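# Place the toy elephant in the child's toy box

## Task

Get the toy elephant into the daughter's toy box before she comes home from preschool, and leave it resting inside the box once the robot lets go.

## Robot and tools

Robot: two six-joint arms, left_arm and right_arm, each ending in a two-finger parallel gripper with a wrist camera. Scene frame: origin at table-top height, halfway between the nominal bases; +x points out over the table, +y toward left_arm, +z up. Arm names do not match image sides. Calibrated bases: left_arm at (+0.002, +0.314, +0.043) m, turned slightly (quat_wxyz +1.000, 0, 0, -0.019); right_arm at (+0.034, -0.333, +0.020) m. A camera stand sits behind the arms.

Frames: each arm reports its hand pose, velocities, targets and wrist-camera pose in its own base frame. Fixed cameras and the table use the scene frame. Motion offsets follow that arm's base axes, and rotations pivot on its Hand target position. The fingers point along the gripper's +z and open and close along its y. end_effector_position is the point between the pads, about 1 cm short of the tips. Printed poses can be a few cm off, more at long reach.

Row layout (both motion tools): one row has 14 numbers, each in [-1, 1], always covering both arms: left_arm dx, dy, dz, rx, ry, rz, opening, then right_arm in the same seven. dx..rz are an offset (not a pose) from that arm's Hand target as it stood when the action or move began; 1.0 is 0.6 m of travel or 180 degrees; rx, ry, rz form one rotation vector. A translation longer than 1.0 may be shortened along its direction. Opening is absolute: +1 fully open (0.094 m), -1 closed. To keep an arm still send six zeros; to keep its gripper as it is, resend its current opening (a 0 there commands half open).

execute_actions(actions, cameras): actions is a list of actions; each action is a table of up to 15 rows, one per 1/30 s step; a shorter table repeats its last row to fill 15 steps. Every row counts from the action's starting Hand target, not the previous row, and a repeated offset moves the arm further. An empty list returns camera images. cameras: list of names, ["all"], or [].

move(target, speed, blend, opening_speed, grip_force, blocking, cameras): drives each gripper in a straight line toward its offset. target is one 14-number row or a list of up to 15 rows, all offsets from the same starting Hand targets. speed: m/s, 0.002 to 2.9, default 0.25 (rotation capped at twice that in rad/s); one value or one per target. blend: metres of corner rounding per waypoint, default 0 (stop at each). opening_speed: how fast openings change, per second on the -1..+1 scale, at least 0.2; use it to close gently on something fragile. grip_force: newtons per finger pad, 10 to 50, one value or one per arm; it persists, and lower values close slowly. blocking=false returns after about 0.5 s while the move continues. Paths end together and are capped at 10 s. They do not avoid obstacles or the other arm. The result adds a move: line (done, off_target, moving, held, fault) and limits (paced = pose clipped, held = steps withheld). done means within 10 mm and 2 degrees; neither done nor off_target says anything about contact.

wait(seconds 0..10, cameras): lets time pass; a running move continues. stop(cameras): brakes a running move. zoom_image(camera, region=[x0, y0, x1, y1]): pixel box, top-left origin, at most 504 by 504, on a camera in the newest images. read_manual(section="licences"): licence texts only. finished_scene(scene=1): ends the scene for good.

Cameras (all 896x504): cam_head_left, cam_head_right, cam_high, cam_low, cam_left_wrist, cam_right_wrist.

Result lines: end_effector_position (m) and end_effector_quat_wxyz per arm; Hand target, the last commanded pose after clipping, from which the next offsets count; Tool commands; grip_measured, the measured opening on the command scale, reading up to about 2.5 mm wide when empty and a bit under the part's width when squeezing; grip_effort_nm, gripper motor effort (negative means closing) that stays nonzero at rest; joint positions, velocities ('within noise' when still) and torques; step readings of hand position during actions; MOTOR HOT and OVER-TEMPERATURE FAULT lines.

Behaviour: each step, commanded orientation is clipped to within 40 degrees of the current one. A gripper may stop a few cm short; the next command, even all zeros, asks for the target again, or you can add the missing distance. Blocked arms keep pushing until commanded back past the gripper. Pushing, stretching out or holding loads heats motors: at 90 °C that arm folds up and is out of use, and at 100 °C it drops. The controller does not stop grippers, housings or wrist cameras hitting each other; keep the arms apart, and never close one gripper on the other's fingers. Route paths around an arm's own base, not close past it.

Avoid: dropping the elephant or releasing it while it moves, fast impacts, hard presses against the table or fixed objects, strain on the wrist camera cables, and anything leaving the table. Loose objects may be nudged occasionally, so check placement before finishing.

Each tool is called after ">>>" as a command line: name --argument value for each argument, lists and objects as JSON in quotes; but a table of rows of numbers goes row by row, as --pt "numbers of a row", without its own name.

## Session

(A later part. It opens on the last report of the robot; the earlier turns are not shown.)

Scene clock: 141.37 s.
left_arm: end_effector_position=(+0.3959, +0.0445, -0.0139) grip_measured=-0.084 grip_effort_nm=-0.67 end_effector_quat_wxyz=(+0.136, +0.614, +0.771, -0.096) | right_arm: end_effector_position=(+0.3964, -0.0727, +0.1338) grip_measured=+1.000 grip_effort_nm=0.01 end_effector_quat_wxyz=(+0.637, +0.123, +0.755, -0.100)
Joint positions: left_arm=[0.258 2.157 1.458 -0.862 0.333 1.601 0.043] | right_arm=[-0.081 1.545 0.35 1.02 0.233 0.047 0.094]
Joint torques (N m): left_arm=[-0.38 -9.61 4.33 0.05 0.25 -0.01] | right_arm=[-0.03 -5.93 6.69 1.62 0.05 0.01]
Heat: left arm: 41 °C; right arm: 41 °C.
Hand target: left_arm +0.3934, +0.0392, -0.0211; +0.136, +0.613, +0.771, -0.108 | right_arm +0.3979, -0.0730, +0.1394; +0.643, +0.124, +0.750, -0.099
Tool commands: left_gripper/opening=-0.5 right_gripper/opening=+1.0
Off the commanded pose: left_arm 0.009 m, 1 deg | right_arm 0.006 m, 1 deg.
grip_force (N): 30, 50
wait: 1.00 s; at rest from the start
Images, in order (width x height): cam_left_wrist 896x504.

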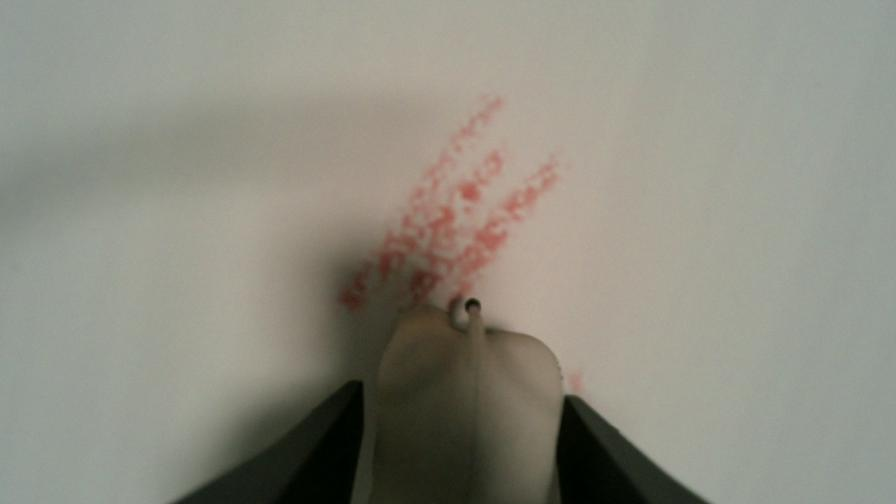

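>>> move --pt "0 0 0 0 0 0 0.4 0 0 0 0 0 0 1" --pt "0.003 -0.015 0 0 0 0 0.4 0 0 0 0 0 0 1" --pt "0.003 -0.015 0 0 0 0 -0.6 0 0 0 0 0 0 1" --opening_speed 1.0 --speed 0.1 --cameras '["cam_left_wrist","cam_low"]'

>>> zoom_image --camera "cam_low" --region '[580, 260, 760, 420]'

Scene clock: 159.57 s.
left_arm: end_effector_position=(+0.3995, +0.0351, -0.0139) grip_measured=-0.331 grip_effort_nm=-0.63 end_effector_quat_wxyz=(+0.137, +0.617, +0.769, -0.094) | right_arm: end_effector_position=(+0.3964, -0.0727, +0.1338) grip_measured=+1.000 grip_effort_nm=0.01 end_effector_quat_wxyz=(+0.637, +0.123, +0.755, -0.100)
Joint positions: left_arm=[0.233 2.157 1.458 -0.851 0.334 1.582 0.031] | right_arm=[-0.081 1.545 0.35 1.02 0.233 0.047 0.094]
Joint torques (N m): left_arm=[-0.25 -9.89 4.01 0.08 0.25 -0.07] | right_arm=[-0.03 -5.94 6.68 1.62 0.04 0.01]
Heat: left arm: 40 °C; right arm: 41 °C.
Hand target: left_arm +0.3953, +0.0301, -0.0210; +0.136, +0.613, +0.770, -0.108 | right_arm +0.3979, -0.0730, +0.1394; +0.643, +0.124, +0.750, -0.099
Off the commanded pose: left_arm 0.010 m, 2 deg | right_arm 0.006 m, 1 deg.
grip_force (N): 30, 50
move: done
Images, in order (width x height): cam_low 896x504, cam_left_wrist 896x504.

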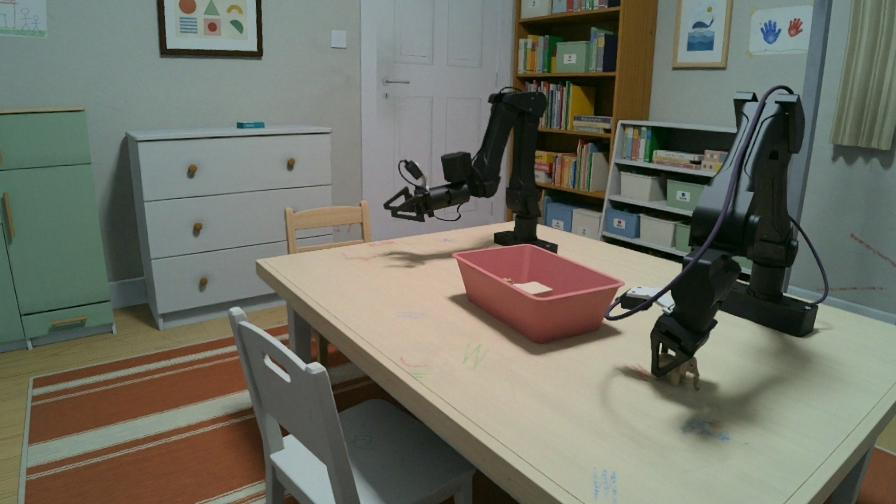

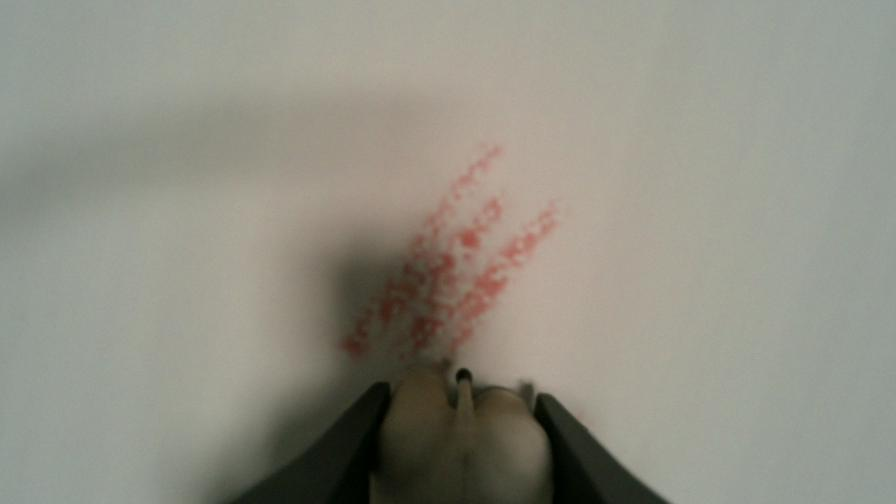

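Scaled by 2.800 from the camera's 896x504 image, which has a finer 1280x720 frame.

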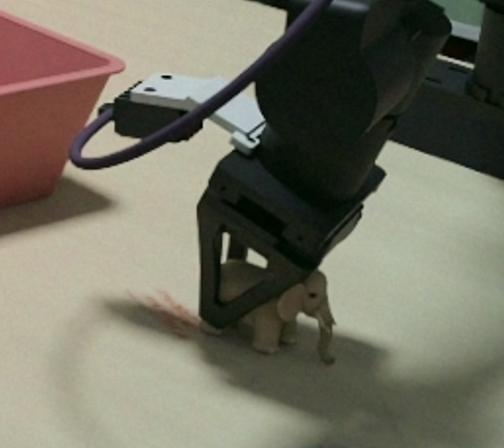

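>>> move --pt "0 0 0.15 0 0 0 -0.6 0 0 0 0 0 0 1" --pt "0.045 -0.2 0.4 0 0 0.25 -0.6 0 0 0 0 0 0 1" --pt "0.0745 -0.333 0.452 0 0 0.428 -0.6 0 0 0 0 0 0 1" --blend '[0.04,0.08,0]' --speed '[0.1,0.25,0.25]' --cameras '["all"]'

Scene clock: 169.20 s.
left_arm: end_effector_position=(+0.4351, -0.1712, +0.2476) grip_measured=-0.333 grip_effort_nm=-0.67 end_effector_quat_wxyz=(+0.196, +0.011, +0.980, -0.015) | right_arm: end_effector_position=(+0.3964, -0.0727, +0.1338) grip_measured=+1.000 grip_effort_nm=0.01 end_effector_quat_wxyz=(+0.637, +0.123, +0.755, -0.100)
Joint positions: left_arm=[-0.426 2.158 2.511 -1.547 -0.128 -0.379 0.031] | right_arm=[-0.081 1.545 0.35 1.02 0.233 0.047 0.094]
Joint torques (N m): left_arm=[0.1 -9.76 7.61 0.56 -0.24 -0.11] | right_arm=[-0.02 -5.93 6.67 1.63 0.05 0.01]
Heat: left arm: 41 °C; right arm: 41 °C.
Hand target: left_arm +0.4400, -0.1698, +0.2501; +0.173, +0.000, +0.985, +0.000 | right_arm +0.3979, -0.0730, +0.1394; +0.643, +0.124, +0.750, -0.099
Off the commanded pose: left_arm 0.006 m, 3 deg | right_arm 0.006 m, 1 deg.
joint sent to its limit (left arm) — joint 4 (wrist pitch), lower limit. The joint targets are off in orientation, not in position.
grip_force (N): 30, 50
move: off_target (left_arm)

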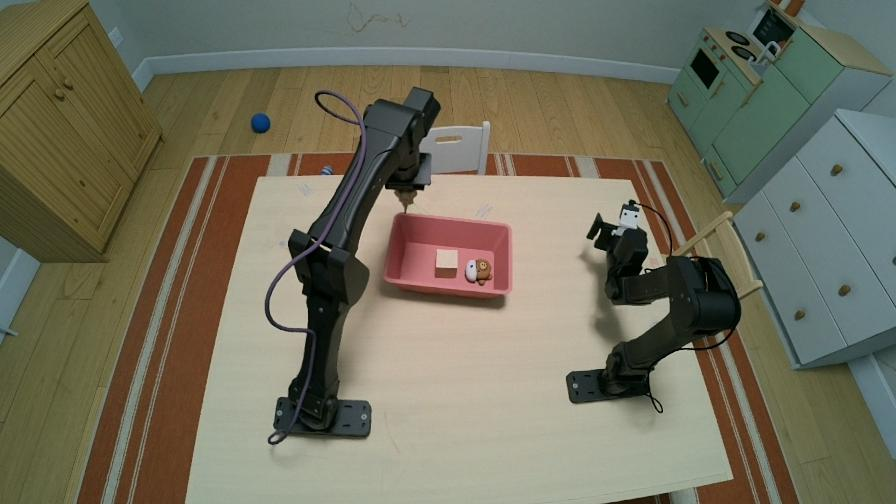

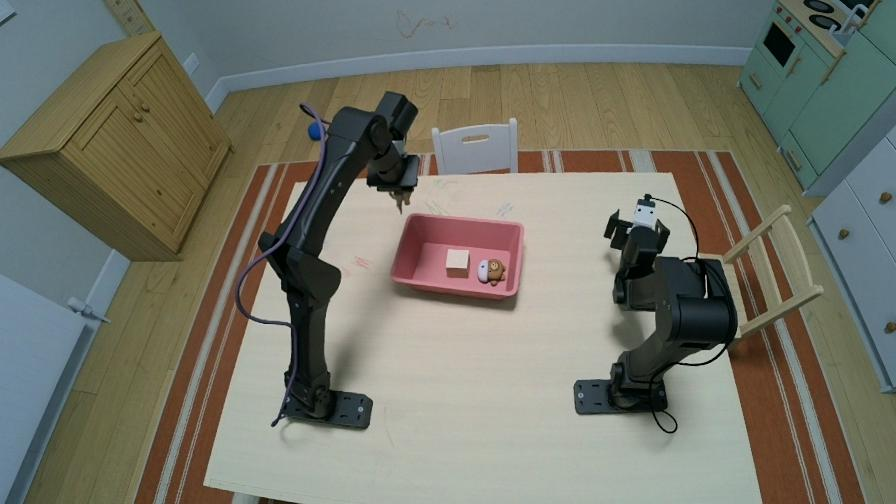

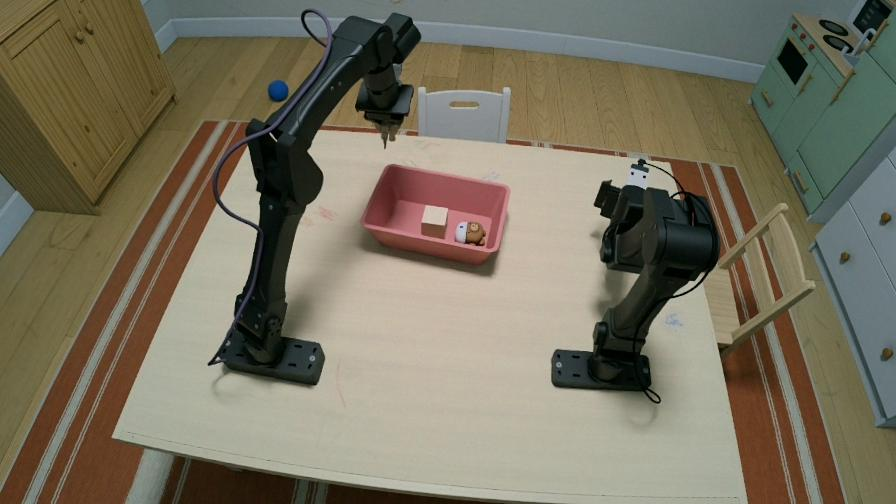

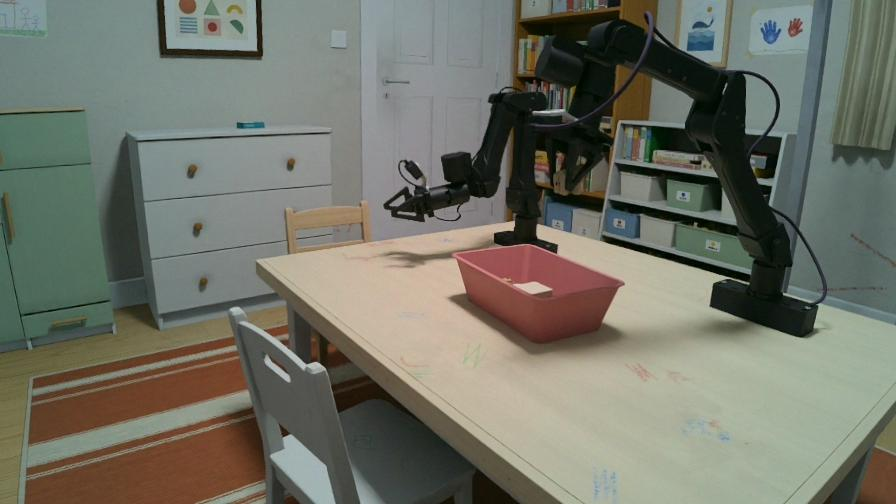

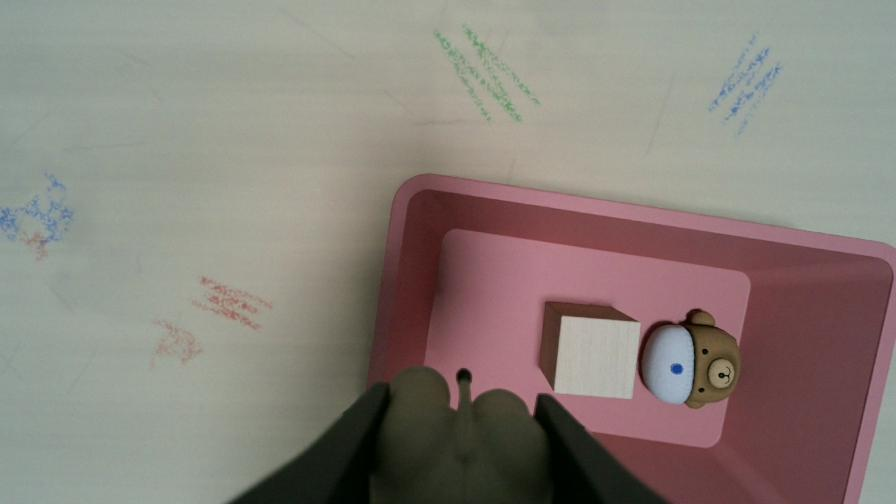

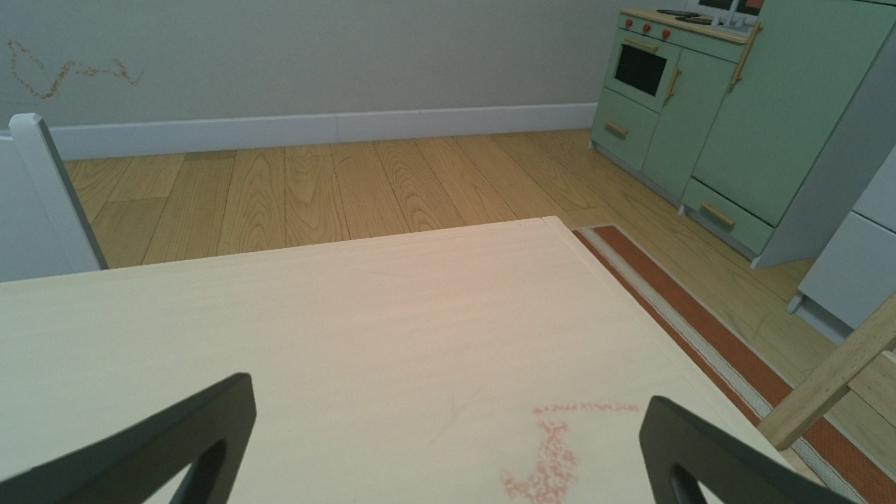

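>>> move --pt "-0.005 -0.075 -0.183 0 0 0 -0.6 0 0 0 0 0 0 1" --pt "-0.005 -0.075 -0.317 0 0 0 -0.6 0 0 0 0 0 0 1" --blend '[0.02,0]' --speed '[0.2,0.12]' --cameras '["all"]'

>>> zoom_image --camera "cam_low" --region '[440, 180, 660, 360]'

>>> zoom_image --camera "cam_high" --region '[340, 130, 520, 270]'

Scene clock: 213.40 s.
left_arm: end_effector_position=(+0.4344, -0.2164, +0.0566) grip_measured=-0.333 grip_effort_nm=-0.67 end_effector_quat_wxyz=(+0.162, +0.008, +0.987, -0.003) | right_arm: end_effector_position=(+0.3964, -0.0727, +0.1338) grip_measured=+1.000 grip_effort_nm=0.01 end_effector_quat_wxyz=(+0.637, +0.123, +0.755, -0.100)
Joint positions: left_arm=[-0.521 2.155 1.739 -0.867 -0.153 -0.483 0.031] | right_arm=[-0.081 1.545 0.35 1.02 0.233 0.047 0.094]
Joint torques (N m): left_arm=[-0.1 -12.67 5.2 0.62 -0.3 -0.12] | right_arm=[-0.05 -5.94 6.71 1.63 0.05 0.01]
Heat: left arm: 42 °C; right arm: 41 °C.
Hand target: left_arm +0.4370, -0.2148, +0.0600; +0.173, +0.000, +0.985, +0.000 | right_arm +0.3979, -0.0730, +0.1394; +0.643, +0.124, +0.750, -0.099
Off the commanded pose: left_arm 0.004 m, 2 deg | right_arm 0.006 m, 1 deg.
grip_force (N): 30, 50
move: done

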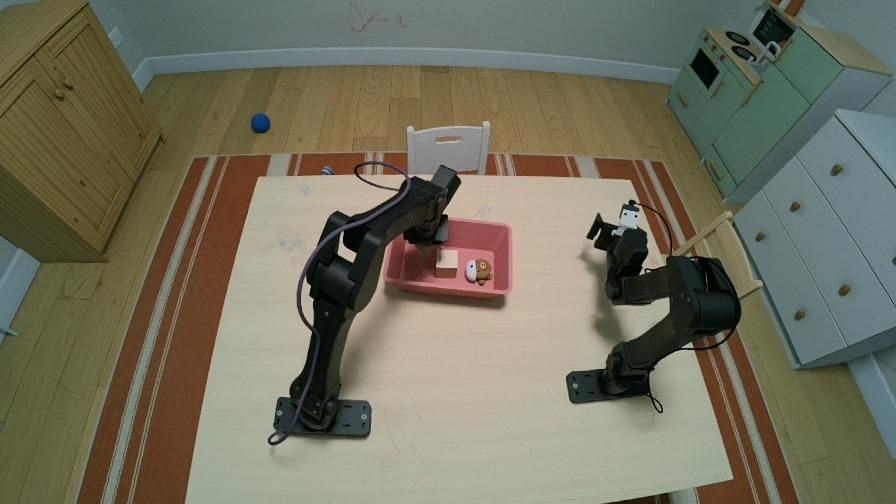

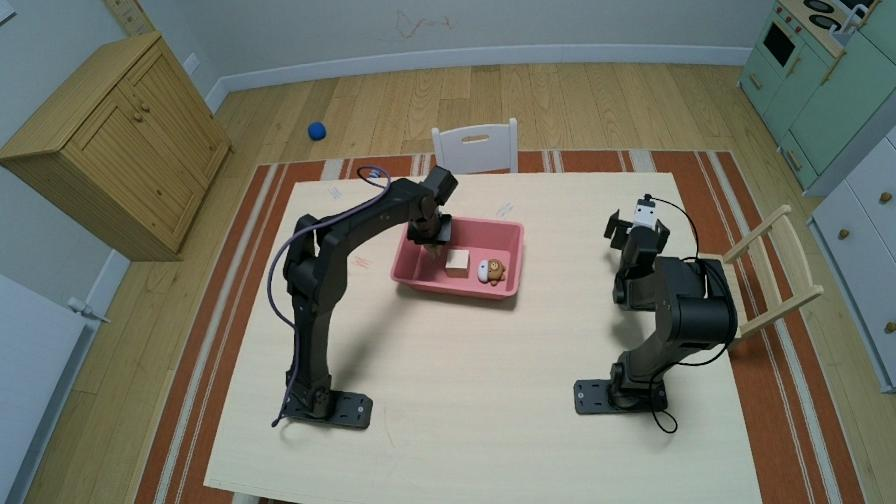

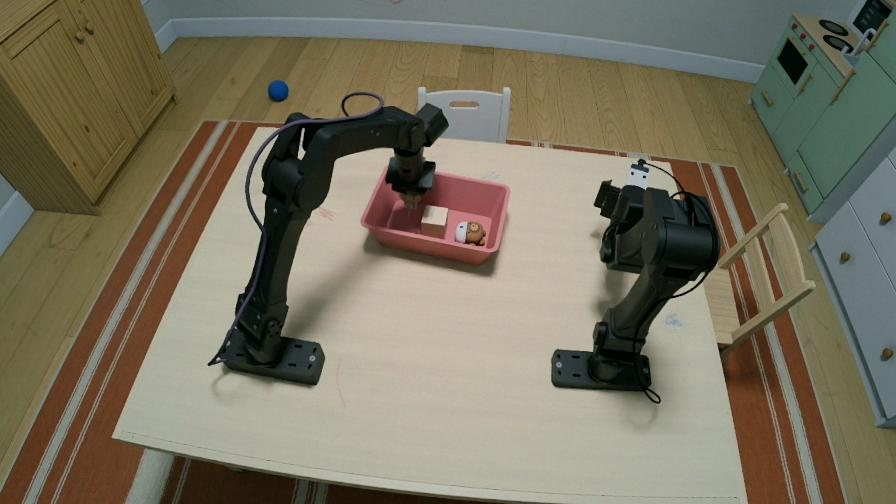

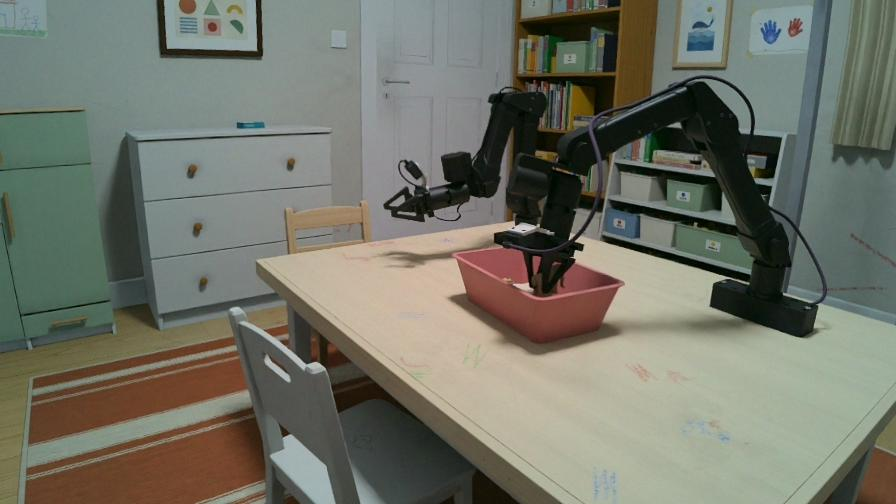

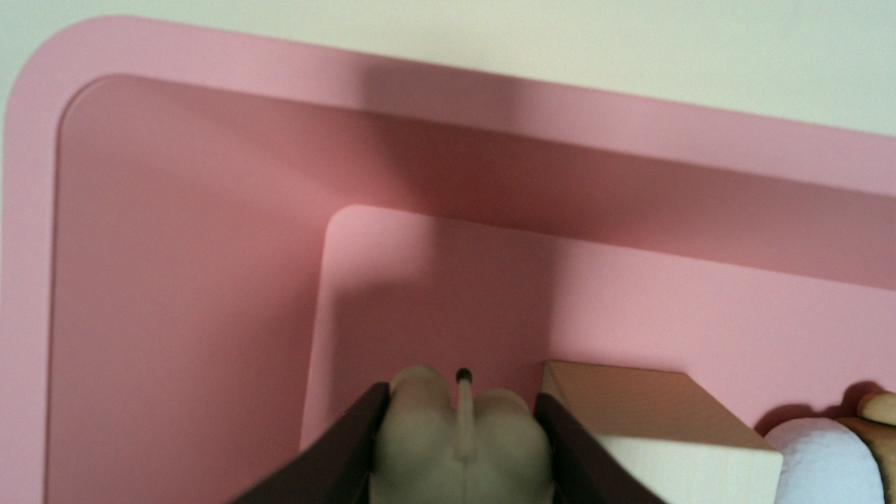

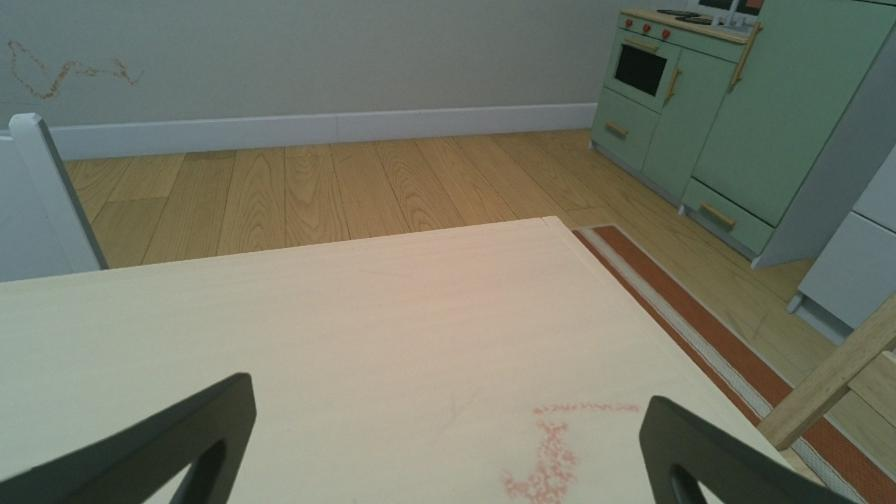

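Scaled by 2.291 from the camera's 896x504 image, which has a finer 1280x720 frame.

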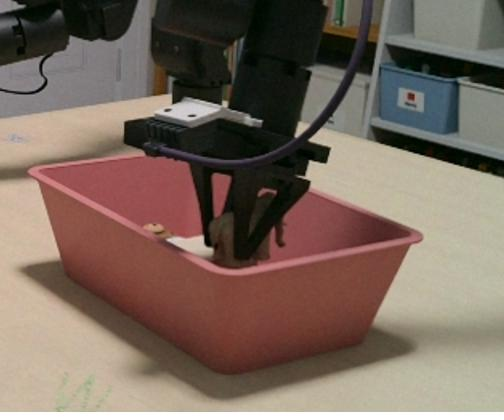

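Scaled by 2.800 from the camera's 896x504 image, which has a finer 1280x720 frame.

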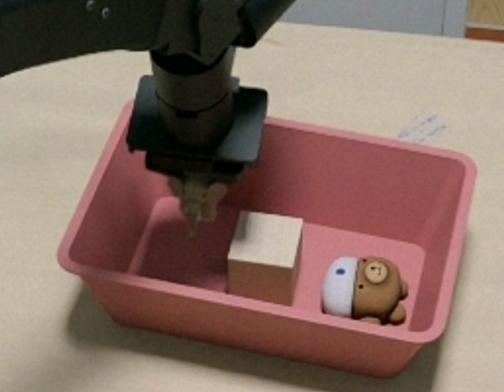

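>>> move --target '[0,0.012,-0.11,0,0,0,-0.6,0,0,0,0,0,0,1]' --speed 0.08 --cameras '["cam_left_wrist","cam_low"]'

>>> zoom_image --camera "cam_low" --region '[440, 180, 660, 360]'

Scene clock: 231.97 s.
left_arm: end_effector_position=(+0.4347, -0.2119, +0.0000) grip_measured=-0.333 grip_effort_nm=-0.67 end_effector_quat_wxyz=(+0.171, +0.003, +0.985, -0.007) | right_arm: end_effector_position=(+0.3964, -0.0727, +0.1338) grip_measured=+1.000 grip_effort_nm=0.01 end_effector_quat_wxyz=(+0.637, +0.123, +0.755, -0.100)
Joint positions: left_arm=[-0.513 2.194 1.561 -0.628 -0.153 -0.483 0.031] | right_arm=[-0.081 1.545 0.35 1.02 0.233 0.047 0.094]
Joint torques (N m): left_arm=[0.42 -10.92 5.12 0.67 -0.27 0.04] | right_arm=[0.01 -5.97 6.68 1.62 0.04 0.01]
Heat: left arm: 40 °C; right arm: 41 °C.
Hand target: left_arm +0.4369, -0.2075, -0.0061; +0.173, +0.000, +0.985, +0.000 | right_arm +0.3979, -0.0730, +0.1394; +0.643, +0.124, +0.750, -0.099
Off the commanded pose: left_arm 0.008 m, 1 deg | right_arm 0.006 m, 1 deg.
grip_force (N): 30, 50
move: done
Images, in order (width x height): cam_low 896x504, cam_left_wrist 896x504.

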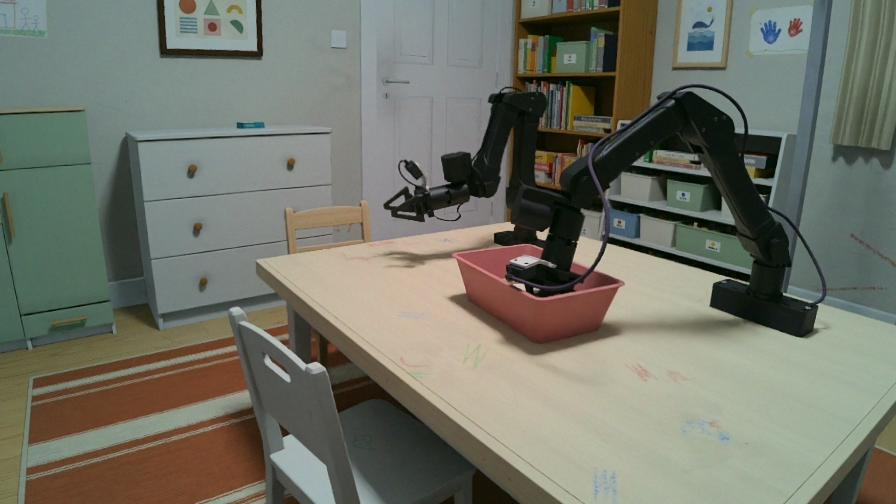

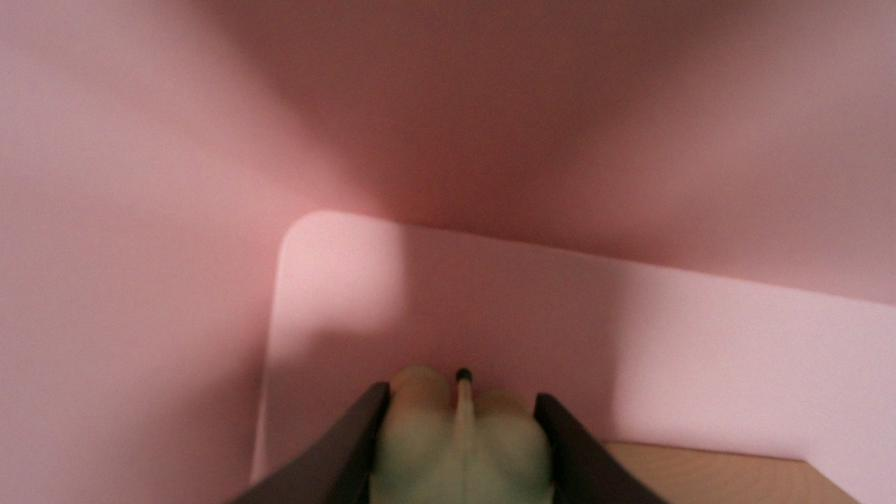

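Scaled by 2.291 from the camera's 896x504 image, which has a finer 1280x720 frame.

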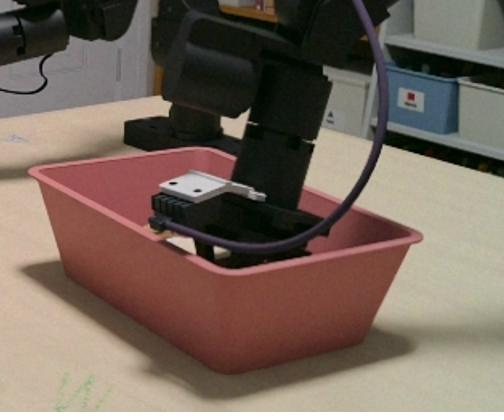

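>>> move --target '[0,0,-0.02,0,0,0,-0.6,0,0,0,0,0,0,1]' --speed 0.05 --cameras '["cam_left_wrist","cam_low"]'

>>> zoom_image --camera "cam_low" --region '[440, 180, 660, 360]'

Scene clock: 239.27 s.
left_arm: end_effector_position=(+0.4363, -0.2128, -0.0074) grip_measured=-0.333 grip_effort_nm=-0.67 end_effector_quat_wxyz=(+0.175, +0.002, +0.984, -0.009) | right_arm: end_effector_position=(+0.3964, -0.0727, +0.1338) grip_measured=+1.000 grip_effort_nm=0.01 end_effector_quat_wxyz=(+0.637, +0.123, +0.755, -0.100)
Joint positions: left_arm=[-0.513 2.205 1.545 -0.592 -0.153 -0.483 0.031] | right_arm=[-0.081 1.545 0.35 1.02 0.233 0.047 0.094]
Joint torques (N m): left_arm=[0.46 -10.37 4.79 0.7 -0.26 0.04] | right_arm=[-0.01 -5.94 6.67 1.63 0.06 0]
Heat: left arm: 40 °C; right arm: 41 °C.
Hand target: left_arm +0.4370, -0.2075, -0.0181; +0.173, +0.000, +0.985, +0.001 | right_arm +0.3979, -0.0730, +0.1394; +0.643, +0.124, +0.750, -0.099
Off the commanded pose: left_arm 0.012 m, 1 deg | right_arm 0.006 m, 1 deg.
grip_force (N): 30, 50
move: off_target (left_arm)
Images, in order (width x height): cam_low 896x504, cam_left_wrist 896x504.

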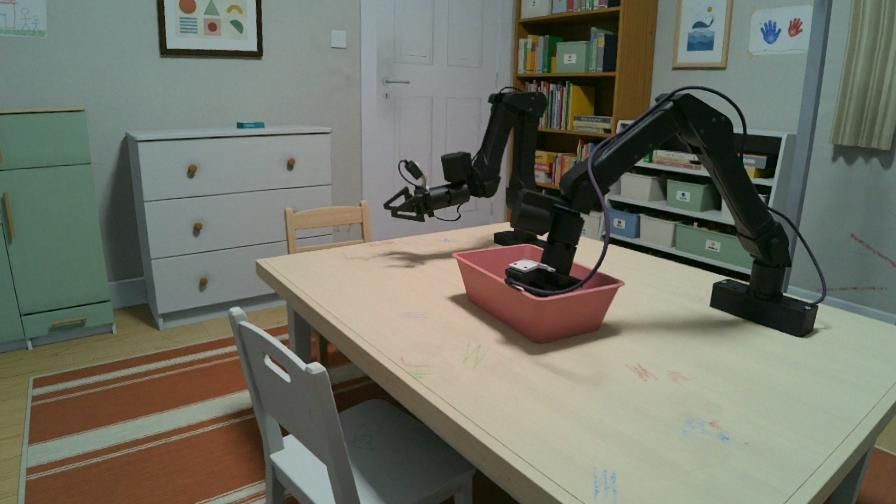

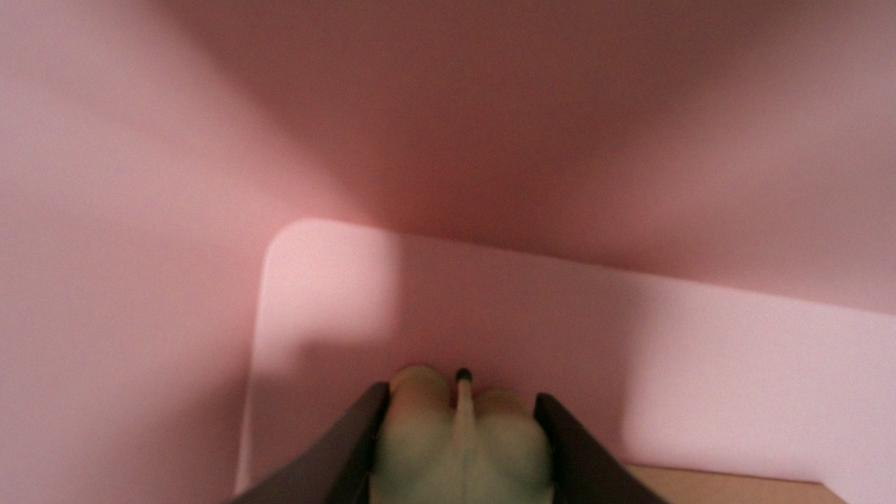

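Scaled by 2.291 from the camera's 896x504 image, which has a finer 1280x720 frame.

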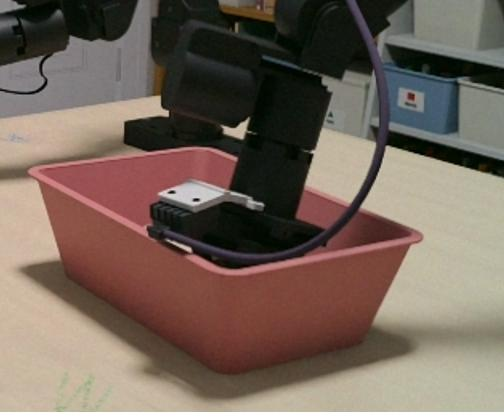

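>>> move --pt "0 0 0 0 0 0 -0.05 0 0 0 0 0 0 1" --pt "0 0.008 0.05 0 0 0 -0.05 0 0 0 0 0 0 1" --pt "-0.05 0.008 0.42 0 0 0 -0.05 0 0 0 0 0 0 1" --opening_speed 0.4 --speed '[0.05,0.05,0.2]' --blend '[0,0.01,0]' --cameras '["all"]'

Scene clock: 250.33 s.
left_arm: end_effector_position=(+0.4060, -0.2025, +0.2330) grip_measured=-0.052 grip_effort_nm=0.07 end_effector_quat_wxyz=(+0.174, +0.006, +0.985, -0.006) | right_arm: end_effector_position=(+0.3964, -0.0727, +0.1338) grip_measured=+1.000 grip_effort_nm=0.01 end_effector_quat_wxyz=(+0.637, +0.123, +0.755, -0.100)
Joint positions: left_arm=[-0.529 2.123 2.406 -1.543 -0.162 -0.492 0.045] | right_arm=[-0.081 1.545 0.35 1.02 0.233 0.047 0.094]
Joint torques (N m): left_arm=[-0.38 -10.06 6.69 0.41 -0.25 -0.12] | right_arm=[-0.01 -5.96 6.72 1.62 0.05 0.01]
Heat: left arm: 40 °C; right arm: 41 °C.
Hand target: left_arm +0.4070, -0.2027, +0.2338; +0.173, +0.000, +0.985, +0.001 | right_arm +0.3979, -0.0730, +0.1394; +0.643, +0.124, +0.750, -0.099
Off the commanded pose: left_arm 0.001 m, 1 deg | right_arm 0.006 m, 1 deg.
joint sent to its limit (left arm) — joint 4 (wrist pitch), lower limit. The joint targets still meet the commanded pose.
grip_force (N): 30, 50
move: done

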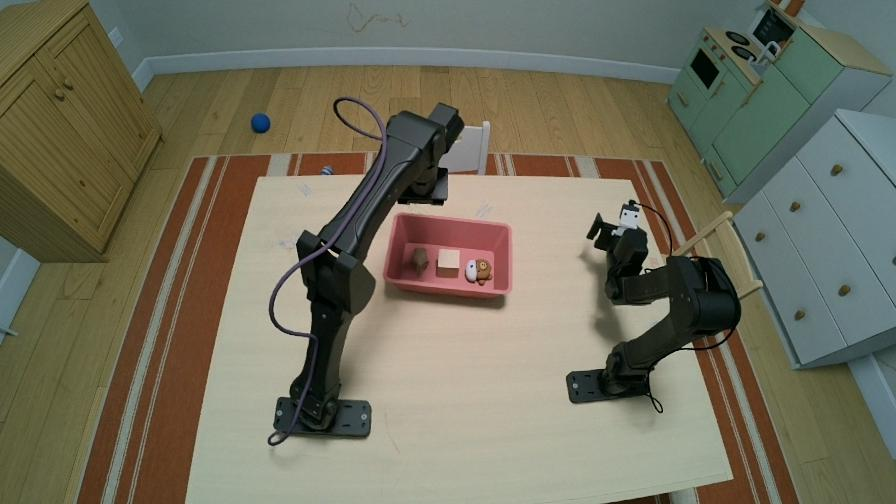

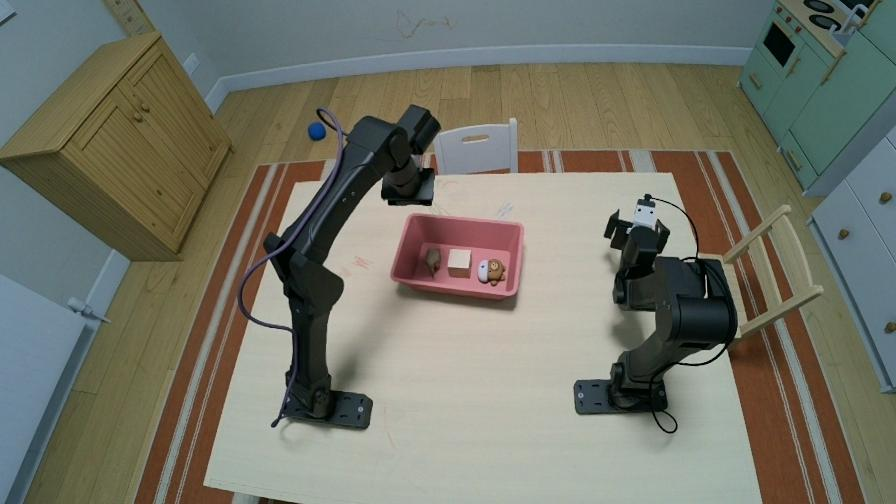

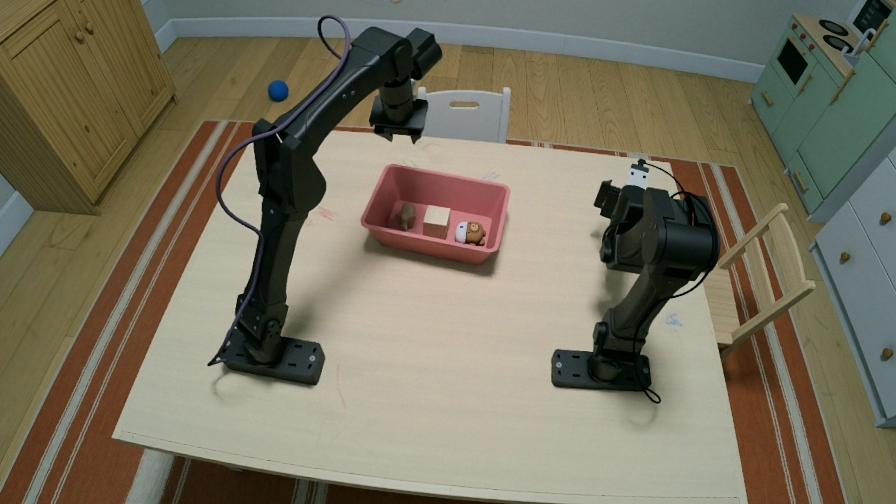

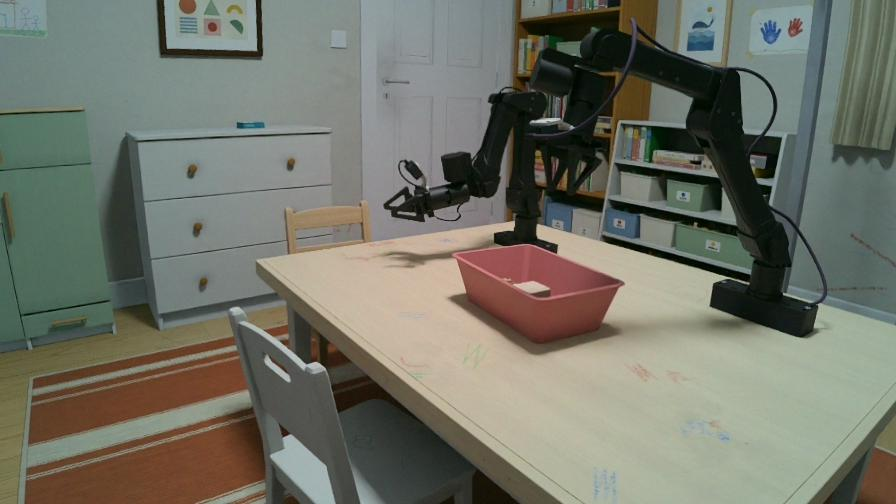

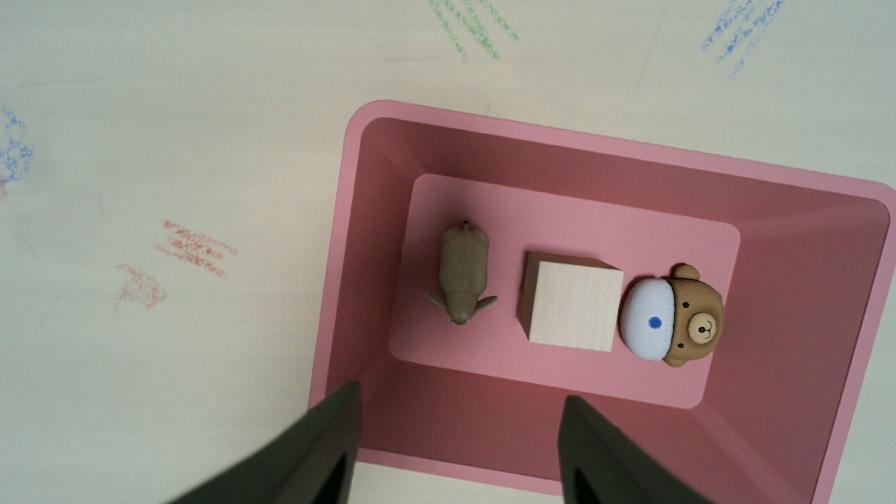

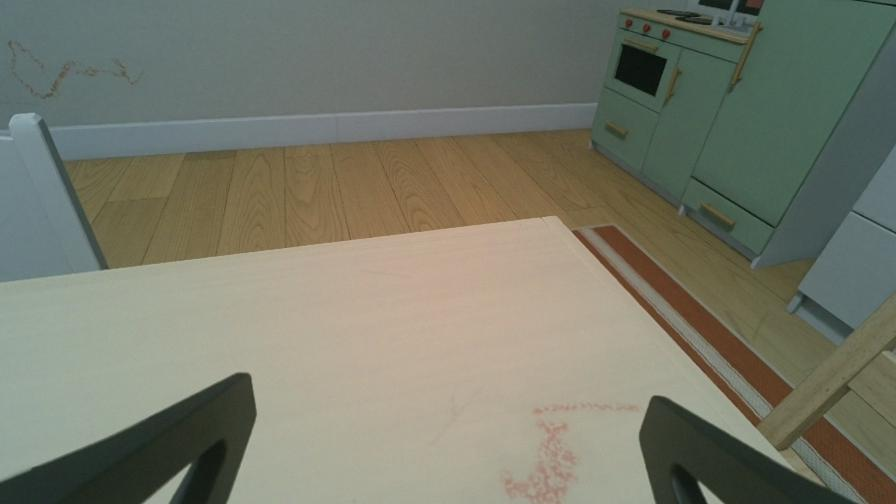

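Elephant stands in the toy box.

>>> finished_scene

The scene is finished: the task was done.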